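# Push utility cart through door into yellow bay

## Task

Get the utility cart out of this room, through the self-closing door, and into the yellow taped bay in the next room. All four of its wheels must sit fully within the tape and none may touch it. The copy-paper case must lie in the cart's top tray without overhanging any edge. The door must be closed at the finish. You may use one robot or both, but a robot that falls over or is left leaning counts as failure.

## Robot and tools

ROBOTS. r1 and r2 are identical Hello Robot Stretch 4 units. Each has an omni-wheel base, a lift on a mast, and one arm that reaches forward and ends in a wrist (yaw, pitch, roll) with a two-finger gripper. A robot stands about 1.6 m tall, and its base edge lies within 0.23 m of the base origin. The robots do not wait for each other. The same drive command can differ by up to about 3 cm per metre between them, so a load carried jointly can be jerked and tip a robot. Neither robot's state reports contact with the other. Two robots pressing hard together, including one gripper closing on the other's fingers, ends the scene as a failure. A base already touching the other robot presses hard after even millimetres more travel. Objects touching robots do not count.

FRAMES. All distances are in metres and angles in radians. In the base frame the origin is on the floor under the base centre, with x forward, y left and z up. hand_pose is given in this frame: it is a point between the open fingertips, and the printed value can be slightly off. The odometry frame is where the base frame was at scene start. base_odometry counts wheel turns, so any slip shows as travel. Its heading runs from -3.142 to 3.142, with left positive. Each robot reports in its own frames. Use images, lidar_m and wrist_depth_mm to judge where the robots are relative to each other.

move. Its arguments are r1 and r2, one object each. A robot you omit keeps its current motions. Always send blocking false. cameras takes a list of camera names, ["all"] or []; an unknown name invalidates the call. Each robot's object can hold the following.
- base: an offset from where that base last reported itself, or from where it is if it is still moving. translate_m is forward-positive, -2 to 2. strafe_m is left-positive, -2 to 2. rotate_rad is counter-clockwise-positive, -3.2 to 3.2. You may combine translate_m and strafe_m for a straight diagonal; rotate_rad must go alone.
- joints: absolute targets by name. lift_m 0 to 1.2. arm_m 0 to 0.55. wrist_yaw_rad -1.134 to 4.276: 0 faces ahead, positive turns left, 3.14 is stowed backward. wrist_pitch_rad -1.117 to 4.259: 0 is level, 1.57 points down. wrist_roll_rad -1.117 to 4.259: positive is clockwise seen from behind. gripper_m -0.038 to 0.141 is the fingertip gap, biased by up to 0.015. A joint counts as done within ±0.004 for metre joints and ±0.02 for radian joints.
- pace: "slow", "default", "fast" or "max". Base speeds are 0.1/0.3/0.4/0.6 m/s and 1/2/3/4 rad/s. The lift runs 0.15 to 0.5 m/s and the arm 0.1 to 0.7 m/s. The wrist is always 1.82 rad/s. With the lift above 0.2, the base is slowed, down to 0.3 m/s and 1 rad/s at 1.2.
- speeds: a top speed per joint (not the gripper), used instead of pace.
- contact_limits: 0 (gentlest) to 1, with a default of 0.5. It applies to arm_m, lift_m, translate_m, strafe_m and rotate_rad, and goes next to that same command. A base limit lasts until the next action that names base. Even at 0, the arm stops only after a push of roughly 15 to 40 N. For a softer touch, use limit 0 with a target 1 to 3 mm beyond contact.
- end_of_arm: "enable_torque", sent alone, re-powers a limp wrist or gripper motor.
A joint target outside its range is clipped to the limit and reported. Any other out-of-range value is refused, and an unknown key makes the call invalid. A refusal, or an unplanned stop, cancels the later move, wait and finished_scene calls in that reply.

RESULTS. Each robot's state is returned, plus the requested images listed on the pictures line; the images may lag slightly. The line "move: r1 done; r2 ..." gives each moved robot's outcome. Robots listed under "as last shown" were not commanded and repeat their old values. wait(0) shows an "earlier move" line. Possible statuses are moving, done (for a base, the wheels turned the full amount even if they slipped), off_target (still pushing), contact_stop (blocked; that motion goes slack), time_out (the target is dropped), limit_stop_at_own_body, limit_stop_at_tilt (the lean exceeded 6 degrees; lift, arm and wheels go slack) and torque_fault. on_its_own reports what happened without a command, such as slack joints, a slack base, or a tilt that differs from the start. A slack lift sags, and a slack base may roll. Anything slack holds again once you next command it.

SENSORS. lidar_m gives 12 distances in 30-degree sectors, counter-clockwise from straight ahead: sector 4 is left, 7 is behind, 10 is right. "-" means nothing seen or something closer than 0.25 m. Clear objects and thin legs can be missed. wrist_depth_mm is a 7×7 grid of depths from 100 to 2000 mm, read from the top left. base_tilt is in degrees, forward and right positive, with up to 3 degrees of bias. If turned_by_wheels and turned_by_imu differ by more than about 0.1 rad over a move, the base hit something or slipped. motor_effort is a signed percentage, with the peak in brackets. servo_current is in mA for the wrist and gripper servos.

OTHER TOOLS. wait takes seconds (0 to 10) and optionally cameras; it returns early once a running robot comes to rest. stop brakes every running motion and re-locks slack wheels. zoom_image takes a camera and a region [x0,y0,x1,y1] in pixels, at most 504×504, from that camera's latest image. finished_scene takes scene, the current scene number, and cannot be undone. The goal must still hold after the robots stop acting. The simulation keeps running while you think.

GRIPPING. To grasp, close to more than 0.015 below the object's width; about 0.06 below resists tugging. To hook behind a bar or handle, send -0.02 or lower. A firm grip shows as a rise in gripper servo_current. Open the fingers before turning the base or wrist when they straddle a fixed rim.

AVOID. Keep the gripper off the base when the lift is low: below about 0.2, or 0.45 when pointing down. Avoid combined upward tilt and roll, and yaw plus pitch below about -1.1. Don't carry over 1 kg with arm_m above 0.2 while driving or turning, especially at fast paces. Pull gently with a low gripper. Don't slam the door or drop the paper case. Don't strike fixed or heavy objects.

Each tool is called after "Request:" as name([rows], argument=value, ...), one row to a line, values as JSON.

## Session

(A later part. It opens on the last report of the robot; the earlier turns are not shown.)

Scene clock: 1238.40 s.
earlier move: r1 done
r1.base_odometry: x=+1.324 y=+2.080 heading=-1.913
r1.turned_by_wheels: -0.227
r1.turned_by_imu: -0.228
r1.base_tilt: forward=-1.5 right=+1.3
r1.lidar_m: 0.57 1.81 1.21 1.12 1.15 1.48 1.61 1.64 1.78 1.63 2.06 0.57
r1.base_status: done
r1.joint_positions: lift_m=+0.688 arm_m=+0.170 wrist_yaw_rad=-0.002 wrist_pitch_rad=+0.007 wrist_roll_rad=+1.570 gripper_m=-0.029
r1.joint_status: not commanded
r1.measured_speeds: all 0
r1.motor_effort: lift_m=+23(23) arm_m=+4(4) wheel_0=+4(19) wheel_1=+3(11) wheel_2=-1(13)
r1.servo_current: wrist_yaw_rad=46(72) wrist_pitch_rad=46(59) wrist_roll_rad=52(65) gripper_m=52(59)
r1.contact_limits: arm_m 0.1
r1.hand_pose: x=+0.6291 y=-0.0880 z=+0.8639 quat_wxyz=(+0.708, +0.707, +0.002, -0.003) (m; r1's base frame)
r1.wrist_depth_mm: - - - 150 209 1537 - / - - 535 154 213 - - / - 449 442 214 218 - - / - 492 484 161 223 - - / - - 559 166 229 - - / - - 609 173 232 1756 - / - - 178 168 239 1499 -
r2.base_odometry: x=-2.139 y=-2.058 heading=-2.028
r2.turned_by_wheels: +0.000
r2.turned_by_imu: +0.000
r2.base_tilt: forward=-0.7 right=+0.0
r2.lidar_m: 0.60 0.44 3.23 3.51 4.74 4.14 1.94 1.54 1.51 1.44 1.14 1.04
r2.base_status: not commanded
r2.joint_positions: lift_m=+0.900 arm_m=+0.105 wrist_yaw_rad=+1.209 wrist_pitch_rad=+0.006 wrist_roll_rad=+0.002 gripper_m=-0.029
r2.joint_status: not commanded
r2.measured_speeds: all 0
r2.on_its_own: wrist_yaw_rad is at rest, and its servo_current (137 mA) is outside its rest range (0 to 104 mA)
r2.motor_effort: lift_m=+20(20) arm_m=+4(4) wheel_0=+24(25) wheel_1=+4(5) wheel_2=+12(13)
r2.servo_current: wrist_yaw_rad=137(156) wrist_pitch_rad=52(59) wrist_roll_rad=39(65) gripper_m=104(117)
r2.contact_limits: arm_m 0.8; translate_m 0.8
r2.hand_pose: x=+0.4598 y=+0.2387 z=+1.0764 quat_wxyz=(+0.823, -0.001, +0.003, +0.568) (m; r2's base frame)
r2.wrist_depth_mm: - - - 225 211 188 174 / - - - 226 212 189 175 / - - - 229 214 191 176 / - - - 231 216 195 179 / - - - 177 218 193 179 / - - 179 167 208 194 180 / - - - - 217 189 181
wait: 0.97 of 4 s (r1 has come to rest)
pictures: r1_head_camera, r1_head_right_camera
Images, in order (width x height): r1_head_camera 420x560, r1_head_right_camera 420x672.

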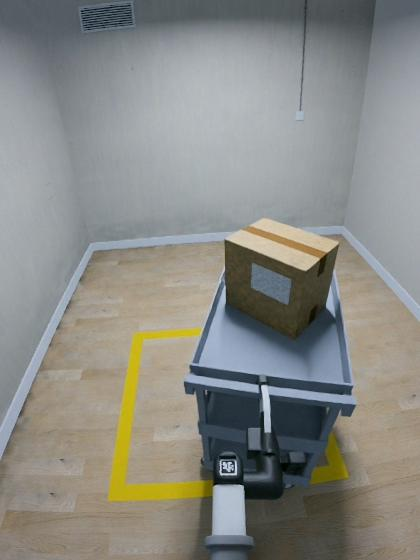

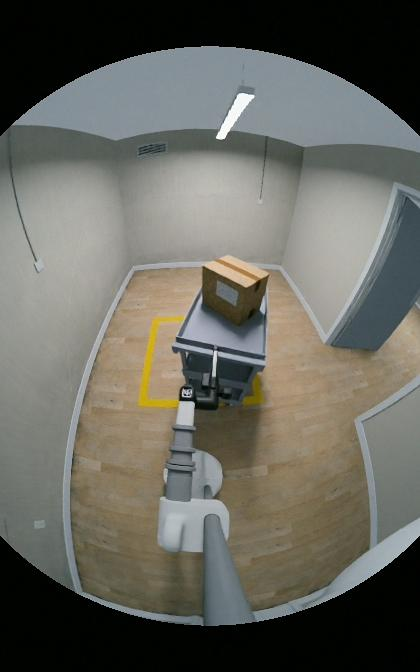

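Request:
move(blocking=false, r1={"base":{"strafe_m":0.25},"pace":"slow"})

Request:
wait(seconds=7)

Request:
move(blocking=false, r1={"base":{"translate_m":-0.4,"strafe_m":0.18},"pace":"slow"})

Request:
wait(seconds=8, cameras=["r1_head_camera","r1_head_right_camera"])

Scene clock: 1250.47 s.
move: r1 moving
r1.base_odometry: x=+1.337 y=+2.075 heading=-1.913
r1.turned_by_wheels: +0.000
r1.turned_by_imu: -0.001
r1.base_tilt: forward=-1.6 right=+1.3
r1.lidar_m: 0.54 1.73 1.21 1.10 1.14 1.48 1.59 1.65 1.77 1.65 2.06 0.57
r1.base_status: strafe_m moving
r1.joint_positions: lift_m=+0.688 arm_m=+0.170 wrist_yaw_rad=-0.002 wrist_pitch_rad=+0.007 wrist_roll_rad=+1.570 gripper_m=-0.029
r1.joint_status: not commanded
r1.measured_speeds: translate_m=+0.000 strafe_m=+0.056 rotate_rad=+0.002 lift_m=+0.000 arm_m=+0.000 wrist_yaw_rad=+0.000 wrist_pitch_rad=+0.000 wrist_roll_rad=+0.000
r1.motor_effort: lift_m=+23(23) arm_m=+3(4) wheel_0=-9(11) wheel_1=+7(8) wheel_2=-1(1)
r1.servo_current: wrist_yaw_rad=46(65) wrist_pitch_rad=46(52) wrist_roll_rad=46(65) gripper_m=52(59)
r1.contact_limits: arm_m 0.1
r1.hand_pose: x=+0.6291 y=-0.0880 z=+0.8639 quat_wxyz=(+0.708, +0.707, +0.002, -0.003) (m; r1's base frame)
r1.wrist_depth_mm: - - - 150 207 - - / - - 521 153 211 - - / - 442 439 158 216 - - / - 492 484 160 222 - - / - - 559 224 228 - - / - - 609 173 231 1808 - / - - 178 145 239 1464 -
r2.base_odometry: x=-2.139 y=-2.058 heading=-2.028
r2.turned_by_wheels: +0.000
r2.turned_by_imu: +0.000
r2.base_tilt: forward=-0.7 right=+0.0
r2.lidar_m: 0.59 0.44 3.23 3.50 4.73 4.14 1.93 1.53 1.51 1.46 1.15 1.06
r2.base_status: not commanded
r2.joint_positions: lift_m=+0.900 arm_m=+0.105 wrist_yaw_rad=+1.209 wrist_pitch_rad=+0.006 wrist_roll_rad=+0.002 gripper_m=-0.029
r2.joint_status: not commanded
r2.measured_speeds: all 0
r2.motor_effort: lift_m=+20(20) arm_m=+4(4) wheel_0=+24(24) wheel_1=+4(5) wheel_2=+12(13)
r2.servo_current: wrist_yaw_rad=143(143) wrist_pitch_rad=39(52) wrist_roll_rad=59(59) gripper_m=111(111)
r2.contact_limits: arm_m 0.8; translate_m 0.8
r2.hand_pose: x=+0.4598 y=+0.2387 z=+1.0764 quat_wxyz=(+0.823, -0.001, +0.003, +0.568) (m; r2's base frame)
r2.wrist_depth_mm: - - - 225 211 188 174 / - - - 227 212 190 176 / - - - 229 214 191 177 / - - - 231 216 195 179 / - - - 177 218 193 179 / - - 179 167 209 195 180 / - - - - 216 189 181
pictures: none

Scene clock: 1253.60 s.
earlier move: r1 done
r1.base_odometry: x=+1.559 y=+1.996 heading=-1.913
r1.turned_by_wheels: +0.000
r1.turned_by_imu: -0.001
r1.base_tilt: forward=-1.6 right=+1.3
r1.lidar_m: 0.61 1.44 0.95 0.89 0.90 1.17 1.60 1.65 2.07 1.88 2.24 0.51
r1.base_status: done
r1.joint_positions: lift_m=+0.688 arm_m=+0.170 wrist_yaw_rad=-0.002 wrist_pitch_rad=+0.007 wrist_roll_rad=+1.570 gripper_m=-0.029
r1.joint_status: not commanded
r1.measured_speeds: all 0
r1.motor_effort: lift_m=+23(23) arm_m=-4(4) wheel_0=-5(14) wheel_1=+2(8) wheel_2=-3(4)
r1.servo_current: wrist_yaw_rad=52(65) wrist_pitch_rad=52(59) wrist_roll_rad=59(72) gripper_m=59(65)
r1.contact_limits: arm_m 0.1
r1.hand_pose: x=+0.6291 y=-0.0881 z=+0.8639 quat_wxyz=(+0.708, +0.707, +0.002, -0.003) (m; r1's base frame)
r1.wrist_depth_mm: - 382 382 103 160 161 - / - 402 404 111 172 173 - / - 508 496 - 186 - - / - - 621 131 202 - - / - - - 143 220 1618 - / - - - - 234 1661 - / - - 179 138 178 1576 1308
r2.base_odometry: x=-2.139 y=-2.058 heading=-2.028
r2.turned_by_wheels: +0.000
r2.turned_by_imu: +0.000
r2.base_tilt: forward=-0.7 right=+0.0
r2.lidar_m: 0.59 0.45 3.25 3.50 4.68 4.12 1.94 1.53 1.50 1.44 1.16 1.03
r2.base_status: not commanded
r2.joint_positions: lift_m=+0.900 arm_m=+0.105 wrist_yaw_rad=+1.209 wrist_pitch_rad=+0.006 wrist_roll_rad=+0.002 gripper_m=-0.029
r2.joint_status: not commanded
r2.measured_speeds: all 0
r2.on_its_own: wrist_yaw_rad is at rest, and its servo_current (143 mA) is outside its rest range (0 to 104 mA)
r2.motor_effort: lift_m=+20(20) arm_m=+4(4) wheel_0=+24(24) wheel_1=+4(5) wheel_2=+12(13)
r2.servo_current: wrist_yaw_rad=143(156) wrist_pitch_rad=46(52) wrist_roll_rad=52(59) gripper_m=111(111)
r2.contact_limits: arm_m 0.8; translate_m 0.8
r2.hand_pose: x=+0.4598 y=+0.2387 z=+1.0764 quat_wxyz=(+0.823, -0.001, +0.003, +0.568) (m; r2's base frame)
r2.wrist_depth_mm: - - - 225 211 189 174 / - - - 228 213 189 176 / - - - 229 215 191 177 / - - - 232 216 195 178 / - - - 177 217 193 179 / - - 179 168 208 195 180 / - - - - 216 189 181
wait: 3.13 of 7 s (r1 has come to rest)
pictures: none

Scene clock: 1254.10 s.
move: r1 moving
r1.base_odometry: x=+1.569 y=+2.006 heading=-1.914
r1.turned_by_wheels: -0.001
r1.turned_by_imu: -0.001
r1.base_tilt: forward=-1.5 right=+1.3
r1.lidar_m: 0.59 1.40 0.94 0.84 0.88 1.16 1.62 1.63 2.07 1.90 2.27 0.51
r1.base_status: translate_m moving; strafe_m moving
r1.joint_positions: lift_m=+0.688 arm_m=+0.170 wrist_yaw_rad=-0.002 wrist_pitch_rad=+0.007 wrist_roll_rad=+1.570 gripper_m=-0.029
r1.joint_status: not commanded
r1.measured_speeds: translate_m=-0.049 strafe_m=+0.022 rotate_rad=-0.001 lift_m=+0.000 arm_m=+0.000 wrist_yaw_rad=+0.000 wrist_pitch_rad=+0.000 wrist_roll_rad=+0.000
r1.motor_effort: lift_m=+23(23) arm_m=-4(4) wheel_0=-10(12) wheel_1=-6(6) wheel_2=+6(8)
r1.servo_current: wrist_yaw_rad=46(65) wrist_pitch_rad=46(59) wrist_roll_rad=59(59) gripper_m=52(65)
r1.contact_limits: arm_m 0.1
r1.hand_pose: x=+0.6291 y=-0.0881 z=+0.8639 quat_wxyz=(+0.708, +0.707, +0.002, -0.003) (m; r1's base frame)
r1.wrist_depth_mm: - 379 379 103 160 161 - / - 404 404 111 172 173 - / - 508 496 - 186 - - / - - 621 131 202 - - / - - - 143 220 1618 - / - - - - 233 1661 - / - - 178 137 177 1537 1308
r2.base_odometry: x=-2.139 y=-2.058 heading=-2.028
r2.turned_by_wheels: +0.000
r2.turned_by_imu: +0.000
r2.base_tilt: forward=-0.7 right=+0.0
r2.lidar_m: 0.61 0.45 3.22 3.51 4.74 4.13 1.92 1.52 1.49 1.47 1.16 1.03
r2.base_status: not commanded
r2.joint_positions: lift_m=+0.900 arm_m=+0.105 wrist_yaw_rad=+1.209 wrist_pitch_rad=+0.006 wrist_roll_rad=+0.002 gripper_m=-0.029
r2.joint_status: not commanded
r2.measured_speeds: all 0
r2.motor_effort: lift_m=+20(20) arm_m=+4(4) wheel_0=+24(24) wheel_1=+4(5) wheel_2=+12(13)
r2.servo_current: wrist_yaw_rad=150(156) wrist_pitch_rad=46(52) wrist_roll_rad=46(52) gripper_m=104(111)
r2.contact_limits: arm_m 0.8; translate_m 0.8
r2.hand_pose: x=+0.4598 y=+0.2387 z=+1.0764 quat_wxyz=(+0.823, -0.001, +0.003, +0.568) (m; r2's base frame)
r2.wrist_depth_mm: - - - 226 211 189 174 / - - - 228 212 189 175 / - - - 229 214 191 177 / - - - 232 216 195 179 / - - - 177 217 193 179 / - - 179 167 208 195 180 / - - - - 216 190 181
pictures: none

Scene clock: 1259.17 s.
earlier move: r1 done
r1.base_odometry: x=+1.863 y=+2.312 heading=-1.913
r1.turned_by_wheels: +0.001
r1.turned_by_imu: +0.001
r1.base_tilt: forward=-1.6 right=+1.3
r1.lidar_m: 0.60 1.07 0.72 0.66 0.68 0.89 1.27 1.30 1.68 2.10 2.14 0.48
r1.base_status: done
r1.joint_positions: lift_m=+0.688 arm_m=+0.170 wrist_yaw_rad=-0.001 wrist_pitch_rad=+0.007 wrist_roll_rad=+1.570 gripper_m=-0.029
r1.joint_status: not commanded
r1.measured_speeds: all 0
r1.motor_effort: lift_m=+22(23) arm_m=-4(4) wheel_0=-3(12) wheel_1=-3(8) wheel_2=+5(8)
r1.servo_current: wrist_yaw_rad=52(72) wrist_pitch_rad=52(59) wrist_roll_rad=46(72) gripper_m=59(65)
r1.contact_limits: arm_m 0.1
r1.hand_pose: x=+0.6292 y=-0.0876 z=+0.8639 quat_wxyz=(+0.708, +0.707, +0.002, -0.003) (m; r1's base frame)
r1.wrist_depth_mm: - 355 362 - 150 150 - / - 413 418 103 163 163 - / - - 521 109 179 179 - / - - - 120 196 615 - / - - - - 218 1756 - / - - - - 232 1661 1281 / - - 178 163 170 353 1255
r2.base_odometry: x=-2.139 y=-2.058 heading=-2.028
r2.turned_by_wheels: +0.000
r2.turned_by_imu: +0.001
r2.base_tilt: forward=-0.7 right=+0.0
r2.lidar_m: 0.59 0.45 3.25 3.54 4.72 4.15 1.94 1.54 1.51 1.47 1.15 1.03
r2.base_status: not commanded
r2.joint_positions: lift_m=+0.900 arm_m=+0.105 wrist_yaw_rad=+1.209 wrist_pitch_rad=+0.006 wrist_roll_rad=+0.002 gripper_m=-0.029
r2.joint_status: not commanded
r2.measured_speeds: all 0
r2.on_its_own: wrist_yaw_rad is at rest, and its servo_current (137 mA) is outside its rest range (0 to 104 mA)
r2.motor_effort: lift_m=+20(20) arm_m=+4(4) wheel_0=+24(25) wheel_1=+4(5) wheel_2=+13(13)
r2.servo_current: wrist_yaw_rad=137(156) wrist_pitch_rad=46(52) wrist_roll_rad=46(65) gripper_m=111(111)
r2.contact_limits: arm_m 0.8; translate_m 0.8
r2.hand_pose: x=+0.4598 y=+0.2387 z=+1.0764 quat_wxyz=(+0.823, -0.001, +0.003, +0.568) (m; r2's base frame)
r2.wrist_depth_mm: - - - 226 211 188 174 / - - - 228 212 189 176 / - - - 229 215 191 177 / - - - 231 216 195 178 / - - - 177 217 193 180 / - - 179 167 208 194 180 / - - - - 216 190 181
wait: 5.07 of 8 s (r1 has come to rest)
pictures: r1_head_camera, r1_head_right_camera
Images, in order (width x height): r1_head_camera 420x560, r1_head_right_camera 420x672.

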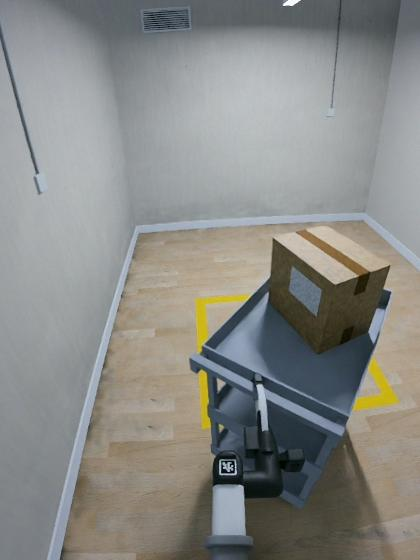

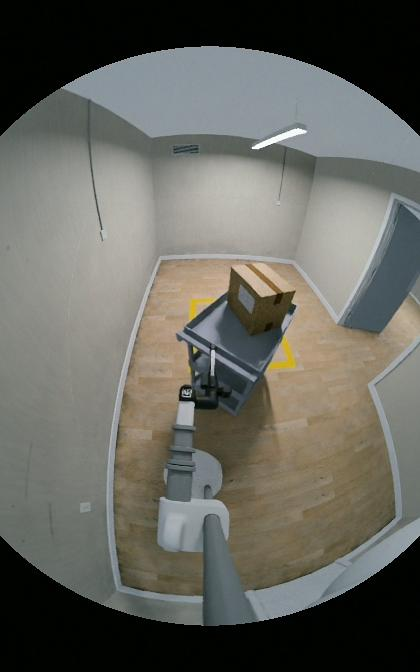

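Request:
move(blocking=false, r1={"base":{"strafe_m":-0.45},"pace":"slow"})

Request:
wait(seconds=7)

Request:
move(blocking=false, r1={"base":{"rotate_rad":0.28},"pace":"slow"})

Request:
wait(seconds=4)

Request:
move(blocking=false, r1={"base":{"strafe_m":-0.38},"pace":"slow"})

Request:
wait(seconds=8, cameras=["r1_head_camera","r1_head_right_camera"])

Scene clock: 1270.00 s.
move: r1 moving
r1.base_odometry: x=+1.849 y=+2.317 heading=-1.912
r1.turned_by_wheels: +0.001
r1.turned_by_imu: +0.001
r1.base_tilt: forward=-1.6 right=+1.2
r1.lidar_m: 0.60 1.11 0.74 0.68 0.69 0.92 1.27 1.30 1.67 2.07 2.13 0.50
r1.base_status: strafe_m moving
r1.joint_positions: lift_m=+0.688 arm_m=+0.170 wrist_yaw_rad=+0.002 wrist_pitch_rad=+0.007 wrist_roll_rad=+1.570 gripper_m=-0.029
r1.joint_status: not commanded
r1.measured_speeds: translate_m=+0.000 strafe_m=-0.056 rotate_rad=-0.002 lift_m=+0.000 arm_m=+0.000 wrist_yaw_rad=+0.001 wrist_pitch_rad=+0.000 wrist_roll_rad=+0.000
r1.motor_effort: lift_m=+23(23) arm_m=-4(4) wheel_0=+13(13) wheel_1=-4(6) wheel_2=+3(4)
r1.servo_current: wrist_yaw_rad=39(59) wrist_pitch_rad=46(59) wrist_roll_rad=52(59) gripper_m=59(59)
r1.contact_limits: arm_m 0.1
r1.hand_pose: x=+0.6295 y=-0.0868 z=+0.8639 quat_wxyz=(+0.708, +0.707, +0.003, -0.002) (m; r1's base frame)
r1.wrist_depth_mm: - 353 359 - 148 148 - / - 407 415 - 161 162 - / - 564 517 105 177 - - / - - - 118 195 603 - / - - - - 217 1661 - / - - - - 232 1756 1308 / - - 178 156 171 359 1229
r2.base_odometry: x=-2.139 y=-2.058 heading=-2.028
r2.turned_by_wheels: +0.000
r2.turned_by_imu: +0.000
r2.base_tilt: forward=-0.8 right=+0.0
r2.lidar_m: 0.58 0.46 3.24 3.53 4.75 4.13 1.96 1.54 1.50 1.48 1.17 1.01
r2.base_status: not commanded
r2.joint_positions: lift_m=+0.900 arm_m=+0.105 wrist_yaw_rad=+1.209 wrist_pitch_rad=+0.006 wrist_roll_rad=+0.002 gripper_m=-0.029
r2.joint_status: not commanded
r2.measured_speeds: all 0
r2.motor_effort: lift_m=+20(20) arm_m=+4(4) wheel_0=+24(24) wheel_1=+4(5) wheel_2=+12(13)
r2.servo_current: wrist_yaw_rad=143(156) wrist_pitch_rad=46(52) wrist_roll_rad=52(59) gripper_m=111(111)
r2.contact_limits: arm_m 0.8; translate_m 0.8
r2.hand_pose: x=+0.4598 y=+0.2387 z=+1.0764 quat_wxyz=(+0.823, -0.001, +0.003, +0.568) (m; r2's base frame)
r2.wrist_depth_mm: - - - 225 211 188 174 / - - - 228 212 189 175 / - - - 229 214 191 177 / - - - 232 216 195 179 / - - - 177 218 193 179 / - - 179 168 208 195 180 / - - - - 216 190 181
pictures: none

Scene clock: 1275.13 s.
earlier move: r1 done
r1.base_odometry: x=+1.439 y=+2.463 heading=-1.913
r1.turned_by_wheels: +0.000
r1.turned_by_imu: -0.001
r1.base_tilt: forward=-1.5 right=+1.3
r1.lidar_m: 0.55 1.80 1.19 1.11 1.14 1.34 1.20 1.25 1.62 1.65 1.68 0.60
r1.base_status: done
r1.joint_positions: lift_m=+0.688 arm_m=+0.170 wrist_yaw_rad=+0.003 wrist_pitch_rad=+0.007 wrist_roll_rad=+1.570 gripper_m=-0.029
r1.joint_status: not commanded
r1.measured_speeds: all 0
r1.motor_effort: lift_m=+22(23) arm_m=+4(4) wheel_0=+5(13) wheel_1=-2(7) wheel_2=+2(4)
r1.servo_current: wrist_yaw_rad=46(72) wrist_pitch_rad=52(59) wrist_roll_rad=52(72) gripper_m=52(65)
r1.contact_limits: arm_m 0.1
r1.hand_pose: x=+0.6295 y=-0.0867 z=+0.8639 quat_wxyz=(+0.708, +0.707, +0.003, -0.002) (m; r1's base frame)
r1.wrist_depth_mm: - - - - 232 1661 1255 / - - - - 232 1661 - / - - 517 171 233 - - / - 469 466 171 232 - - / - 525 508 231 232 - - / - - 539 182 232 - - / - - 177 161 231 - -
r2.base_odometry: x=-2.139 y=-2.058 heading=-2.028
r2.turned_by_wheels: +0.000
r2.turned_by_imu: +0.001
r2.base_tilt: forward=-0.7 right=+0.0
r2.lidar_m: 0.57 0.44 3.23 3.53 4.71 4.16 1.92 1.53 1.50 1.46 1.14 1.05
r2.base_status: not commanded
r2.joint_positions: lift_m=+0.900 arm_m=+0.105 wrist_yaw_rad=+1.209 wrist_pitch_rad=+0.006 wrist_roll_rad=+0.002 gripper_m=-0.029
r2.joint_status: not commanded
r2.measured_speeds: all 0
r2.on_its_own: wrist_yaw_rad is at rest, and its servo_current (156 mA) is outside its rest range (0 to 104 mA)
r2.motor_effort: lift_m=+20(20) arm_m=+4(4) wheel_0=+24(25) wheel_1=+4(5) wheel_2=+12(13)
r2.servo_current: wrist_yaw_rad=156(163) wrist_pitch_rad=39(59) wrist_roll_rad=39(65) gripper_m=104(111)
r2.contact_limits: arm_m 0.8; translate_m 0.8
r2.hand_pose: x=+0.4598 y=+0.2387 z=+1.0764 quat_wxyz=(+0.823, -0.001, +0.003, +0.568) (m; r2's base frame)
r2.wrist_depth_mm: - - - 224 211 188 174 / - - - 228 212 189 175 / - - - 229 214 191 177 / - - - 230 216 195 178 / - - - 177 218 193 179 / - - 179 167 208 195 181 / - - - - 217 189 181
wait: 5.13 of 7 s (r1 has come to rest)
pictures: none

Scene clock: 1275.63 s.
move: r1 moving
r1.base_odometry: x=+1.439 y=+2.463 heading=-1.789
r1.turned_by_wheels: +0.123
r1.turned_by_imu: +0.123
r1.base_tilt: forward=-1.6 right=+1.3
r1.lidar_m: 0.53 1.56 1.15 1.09 1.19 1.29 1.21 1.30 1.72 1.64 1.74 0.58
r1.base_status: rotate_rad moving
r1.joint_positions: lift_m=+0.688 arm_m=+0.170 wrist_yaw_rad=-0.007 wrist_pitch_rad=+0.007 wrist_roll_rad=+1.570 gripper_m=-0.029
r1.joint_status: not commanded
r1.measured_speeds: translate_m=-0.001 strafe_m=-0.001 rotate_rad=+0.491 lift_m=+0.000 arm_m=+0.000 wrist_yaw_rad=+0.000 wrist_pitch_rad=+0.000 wrist_roll_rad=+0.000
r1.motor_effort: lift_m=+23(23) arm_m=+4(4) wheel_0=-15(16) wheel_1=-11(11) wheel_2=-11(11)
r1.servo_current: wrist_yaw_rad=52(65) wrist_pitch_rad=52(59) wrist_roll_rad=59(65) gripper_m=52(59)
r1.contact_limits: arm_m 0.1
r1.hand_pose: x=+0.6286 y=-0.0895 z=+0.8639 quat_wxyz=(+0.708, +0.707, +0.000, -0.005) (m; r1's base frame)
r1.wrist_depth_mm: - - - 217 218 1708 - / - - 580 220 222 - - / - 462 455 224 224 - - / - 488 480 166 228 - - / - - 544 228 230 - - / - - 199 173 180 - - / - - 178 145 237 - -
r2.base_odometry: x=-2.139 y=-2.058 heading=-2.028
r2.turned_by_wheels: +0.000
r2.turned_by_imu: +0.000
r2.base_tilt: forward=-0.7 right=+0.0
r2.lidar_m: 0.60 0.45 3.22 3.50 4.71 4.13 1.95 1.52 1.49 1.47 1.15 1.04
r2.base_status: not commanded
r2.joint_positions: lift_m=+0.900 arm_m=+0.105 wrist_yaw_rad=+1.209 wrist_pitch_rad=+0.006 wrist_roll_rad=+0.002 gripper_m=-0.029
r2.joint_status: not commanded
r2.measured_speeds: all 0
r2.motor_effort: lift_m=+20(20) arm_m=+4(4) wheel_0=+24(25) wheel_1=+4(5) wheel_2=+12(13)
r2.servo_current: wrist_yaw_rad=143(156) wrist_pitch_rad=46(52) wrist_roll_rad=33(52) gripper_m=111(111)
r2.contact_limits: arm_m 0.8; translate_m 0.8
r2.hand_pose: x=+0.4598 y=+0.2387 z=+1.0764 quat_wxyz=(+0.823, -0.001, +0.003, +0.568) (m; r2's base frame)
r2.wrist_depth_mm: - - - 226 211 189 174 / - - - 227 212 189 176 / - - - 229 215 191 177 / - - - 231 216 195 179 / - - - 177 218 193 179 / - - 179 168 208 195 180 / - - - - 216 190 181
pictures: none

Scene clock: 1276.47 s.
earlier move: r1 done
r1.base_odometry: x=+1.439 y=+2.463 heading=-1.633
r1.turned_by_wheels: +0.156
r1.turned_by_imu: +0.157
r1.base_tilt: forward=-1.6 right=+1.3
r1.lidar_m: 0.60 1.36 1.13 1.10 1.24 1.25 1.17 1.39 1.67 1.64 2.32 0.50
r1.base_status: done
r1.joint_positions: lift_m=+0.688 arm_m=+0.170 wrist_yaw_rad=-0.001 wrist_pitch_rad=+0.007 wrist_roll_rad=+1.570 gripper_m=-0.029
r1.joint_status: not commanded
r1.measured_speeds: all 0
r1.motor_effort: lift_m=+23(23) arm_m=+3(4) wheel_0=-2(16) wheel_1=+0(11) wheel_2=-2(12)
r1.servo_current: wrist_yaw_rad=52(72) wrist_pitch_rad=52(59) wrist_roll_rad=52(65) gripper_m=52(59)
r1.contact_limits: arm_m 0.1
r1.hand_pose: x=+0.6292 y=-0.0878 z=+0.8639 quat_wxyz=(+0.708, +0.707, +0.002, -0.003) (m; r1's base frame)
r1.wrist_depth_mm: - 410 410 113 170 171 - / - 394 399 120 180 - - / - 484 473 - 192 - - / - - 580 138 204 - - / - - - - 220 1756 - / - - - 184 231 1661 1229 / - - 163 138 177 1464 1255
r2.base_odometry: x=-2.139 y=-2.058 heading=-2.028
r2.turned_by_wheels: +0.000
r2.turned_by_imu: +0.000
r2.base_tilt: forward=-0.7 right=+0.0
r2.lidar_m: 0.60 0.43 3.23 3.51 4.70 4.19 1.91 1.54 1.49 1.47 1.15 1.05
r2.base_status: not commanded
r2.joint_positions: lift_m=+0.900 arm_m=+0.105 wrist_yaw_rad=+1.209 wrist_pitch_rad=+0.006 wrist_roll_rad=+0.002 gripper_m=-0.029
r2.joint_status: not commanded
r2.measured_speeds: all 0
r2.on_its_own: wrist_yaw_rad is at rest, and its servo_current (156 mA) is outside its rest range (0 to 104 mA)
r2.motor_effort: lift_m=+20(20) arm_m=+4(4) wheel_0=+24(25) wheel_1=+4(5) wheel_2=+12(13)
r2.servo_current: wrist_yaw_rad=156(156) wrist_pitch_rad=46(52) wrist_roll_rad=46(52) gripper_m=98(111)
r2.contact_limits: arm_m 0.8; translate_m 0.8
r2.hand_pose: x=+0.4598 y=+0.2387 z=+1.0764 quat_wxyz=(+0.823, -0.001, +0.003, +0.568) (m; r2's base frame)
r2.wrist_depth_mm: - - - 225 211 189 175 / - - - 227 213 189 175 / - - - 229 214 191 176 / - - - 231 216 195 178 / - - - 177 217 193 180 / - - 179 167 208 195 180 / - - - - 216 190 181
wait: 0.83 of 4 s (r1 has come to rest)
pictures: none

Scene clock: 1276.97 s.
move: r1 moving
r1.base_odometry: x=+1.425 y=+2.464 heading=-1.633
r1.turned_by_wheels: +0.001
r1.turned_by_imu: +0.001
r1.base_tilt: forward=-1.6 right=+1.3
r1.lidar_m: 0.61 1.37 1.14 1.11 1.28 1.24 1.16 1.36 1.67 1.65 2.33 0.53
r1.base_status: strafe_m moving
r1.joint_positions: lift_m=+0.688 arm_m=+0.170 wrist_yaw_rad=+0.000 wrist_pitch_rad=+0.007 wrist_roll_rad=+1.570 gripper_m=-0.029
r1.joint_status: not commanded
r1.measured_speeds: translate_m=+0.000 strafe_m=-0.057 rotate_rad=-0.001 lift_m=+0.000 arm_m=+0.000 wrist_yaw_rad=+0.005 wrist_pitch_rad=+0.000 wrist_roll_rad=+0.000
r1.motor_effort: lift_m=+22(23) arm_m=+2(3) wheel_0=+10(11) wheel_1=-3(5) wheel_2=+0(2)
r1.servo_current: wrist_yaw_rad=46(59) wrist_pitch_rad=46(59) wrist_roll_rad=39(59) gripper_m=52(59)
r1.contact_limits: arm_m 0.1
r1.hand_pose: x=+0.6293 y=-0.0874 z=+0.8639 quat_wxyz=(+0.708, +0.707, +0.003, -0.002) (m; r1's base frame)
r1.wrist_depth_mm: - 407 410 110 168 169 - / - 394 394 119 178 - - / - 484 473 - 190 - - / - - 574 135 204 - - / - - - - 221 1756 - / - - - - 231 1618 1229 / - - 163 139 177 - 1229
r2.base_odometry: x=-2.139 y=-2.058 heading=-2.028
r2.turned_by_wheels: +0.000
r2.turned_by_imu: +0.000
r2.base_tilt: forward=-0.7 right=+0.0
r2.lidar_m: 0.57 0.42 3.22 3.53 4.74 4.13 1.97 1.55 1.50 1.46 1.15 1.01
r2.base_status: not commanded
r2.joint_positions: lift_m=+0.900 arm_m=+0.105 wrist_yaw_rad=+1.209 wrist_pitch_rad=+0.006 wrist_roll_rad=+0.002 gripper_m=-0.029
r2.joint_status: not commanded
r2.measured_speeds: all 0
r2.motor_effort: lift_m=+20(20) arm_m=+4(4) wheel_0=+24(24) wheel_1=+4(4) wheel_2=+12(12)
r2.servo_current: wrist_yaw_rad=150(156) wrist_pitch_rad=46(52) wrist_roll_rad=46(52) gripper_m=111(111)
r2.contact_limits: arm_m 0.8; translate_m 0.8
r2.hand_pose: x=+0.4598 y=+0.2387 z=+1.0764 quat_wxyz=(+0.823, -0.001, +0.003, +0.568) (m; r2's base frame)
r2.wrist_depth_mm: - - - 225 211 188 174 / - - - 228 213 189 175 / - - - 229 214 191 177 / - - - 231 216 195 178 / - - - 177 217 193 179 / - - 179 168 208 195 180 / - - - - 216 190 181
pictures: none

Scene clock: 1281.40 s.
earlier move: r1 done
r1.base_odometry: x=+1.060 y=+2.487 heading=-1.633
r1.turned_by_wheels: -0.001
r1.turned_by_imu: -0.001
r1.base_tilt: forward=-1.6 right=+1.3
r1.lidar_m: 0.57 1.83 1.48 1.48 1.62 1.29 1.29 1.48 1.31 1.27 2.02 0.58
r1.base_status: done
r1.joint_positions: lift_m=+0.688 arm_m=+0.170 wrist_yaw_rad=+0.001 wrist_pitch_rad=+0.007 wrist_roll_rad=+1.570 gripper_m=-0.029
r1.joint_status: not commanded
r1.measured_speeds: all 0
r1.motor_effort: lift_m=+23(23) arm_m=-2(3) wheel_0=+4(13) wheel_1=-2(7) wheel_2=+0(2)
r1.servo_current: wrist_yaw_rad=46(72) wrist_pitch_rad=52(59) wrist_roll_rad=39(78) gripper_m=52(65)
r1.contact_limits: arm_m 0.1
r1.hand_pose: x=+0.6293 y=-0.0872 z=+0.8639 quat_wxyz=(+0.708, +0.707, +0.003, -0.002) (m; r1's base frame)
r1.wrist_depth_mm: - - - 154 211 1618 - / - - 549 157 215 - - / - 452 452 217 220 - - / - 488 480 163 224 - - / - - 549 226 228 - - / - - 597 174 232 1863 - / - - 179 145 237 - -
r2.base_odometry: x=-2.139 y=-2.058 heading=-2.028
r2.turned_by_wheels: +0.000
r2.turned_by_imu: +0.001
r2.base_tilt: forward=-0.7 right=+0.0
r2.lidar_m: 0.61 0.45 3.24 3.55 4.75 4.16 1.96 1.53 1.50 1.49 1.16 1.00
r2.base_status: not commanded
r2.joint_positions: lift_m=+0.900 arm_m=+0.105 wrist_yaw_rad=+1.209 wrist_pitch_rad=+0.006 wrist_roll_rad=+0.002 gripper_m=-0.029
r2.joint_status: not commanded
r2.measured_speeds: all 0
r2.on_its_own: wrist_yaw_rad is at rest, and its servo_current (156 mA) is outside its rest range (0 to 104 mA)
r2.motor_effort: lift_m=+20(20) arm_m=+3(4) wheel_0=+24(25) wheel_1=+4(5) wheel_2=+12(13)
r2.servo_current: wrist_yaw_rad=156(163) wrist_pitch_rad=52(52) wrist_roll_rad=39(65) gripper_m=104(111)
r2.contact_limits: arm_m 0.8; translate_m 0.8
r2.hand_pose: x=+0.4598 y=+0.2387 z=+1.0764 quat_wxyz=(+0.823, -0.001, +0.003, +0.568) (m; r2's base frame)
r2.wrist_depth_mm: - - - 225 211 188 174 / - - - 227 212 189 175 / - - - 229 214 191 177 / - - - 231 216 195 178 / - - - 177 216 193 180 / - - 179 167 208 195 180 / - - - - 216 189 180
wait: 4.43 of 8 s (r1 has come to rest)
pictures: r1_head_camera, r1_head_right_camera
Images, in order (width x height): r1_head_camera 420x560, r1_head_right_camera 420x672.

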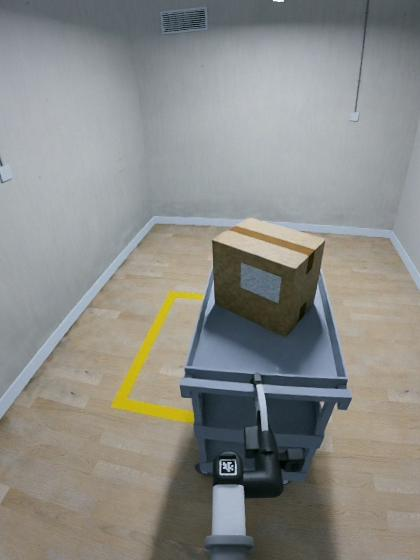

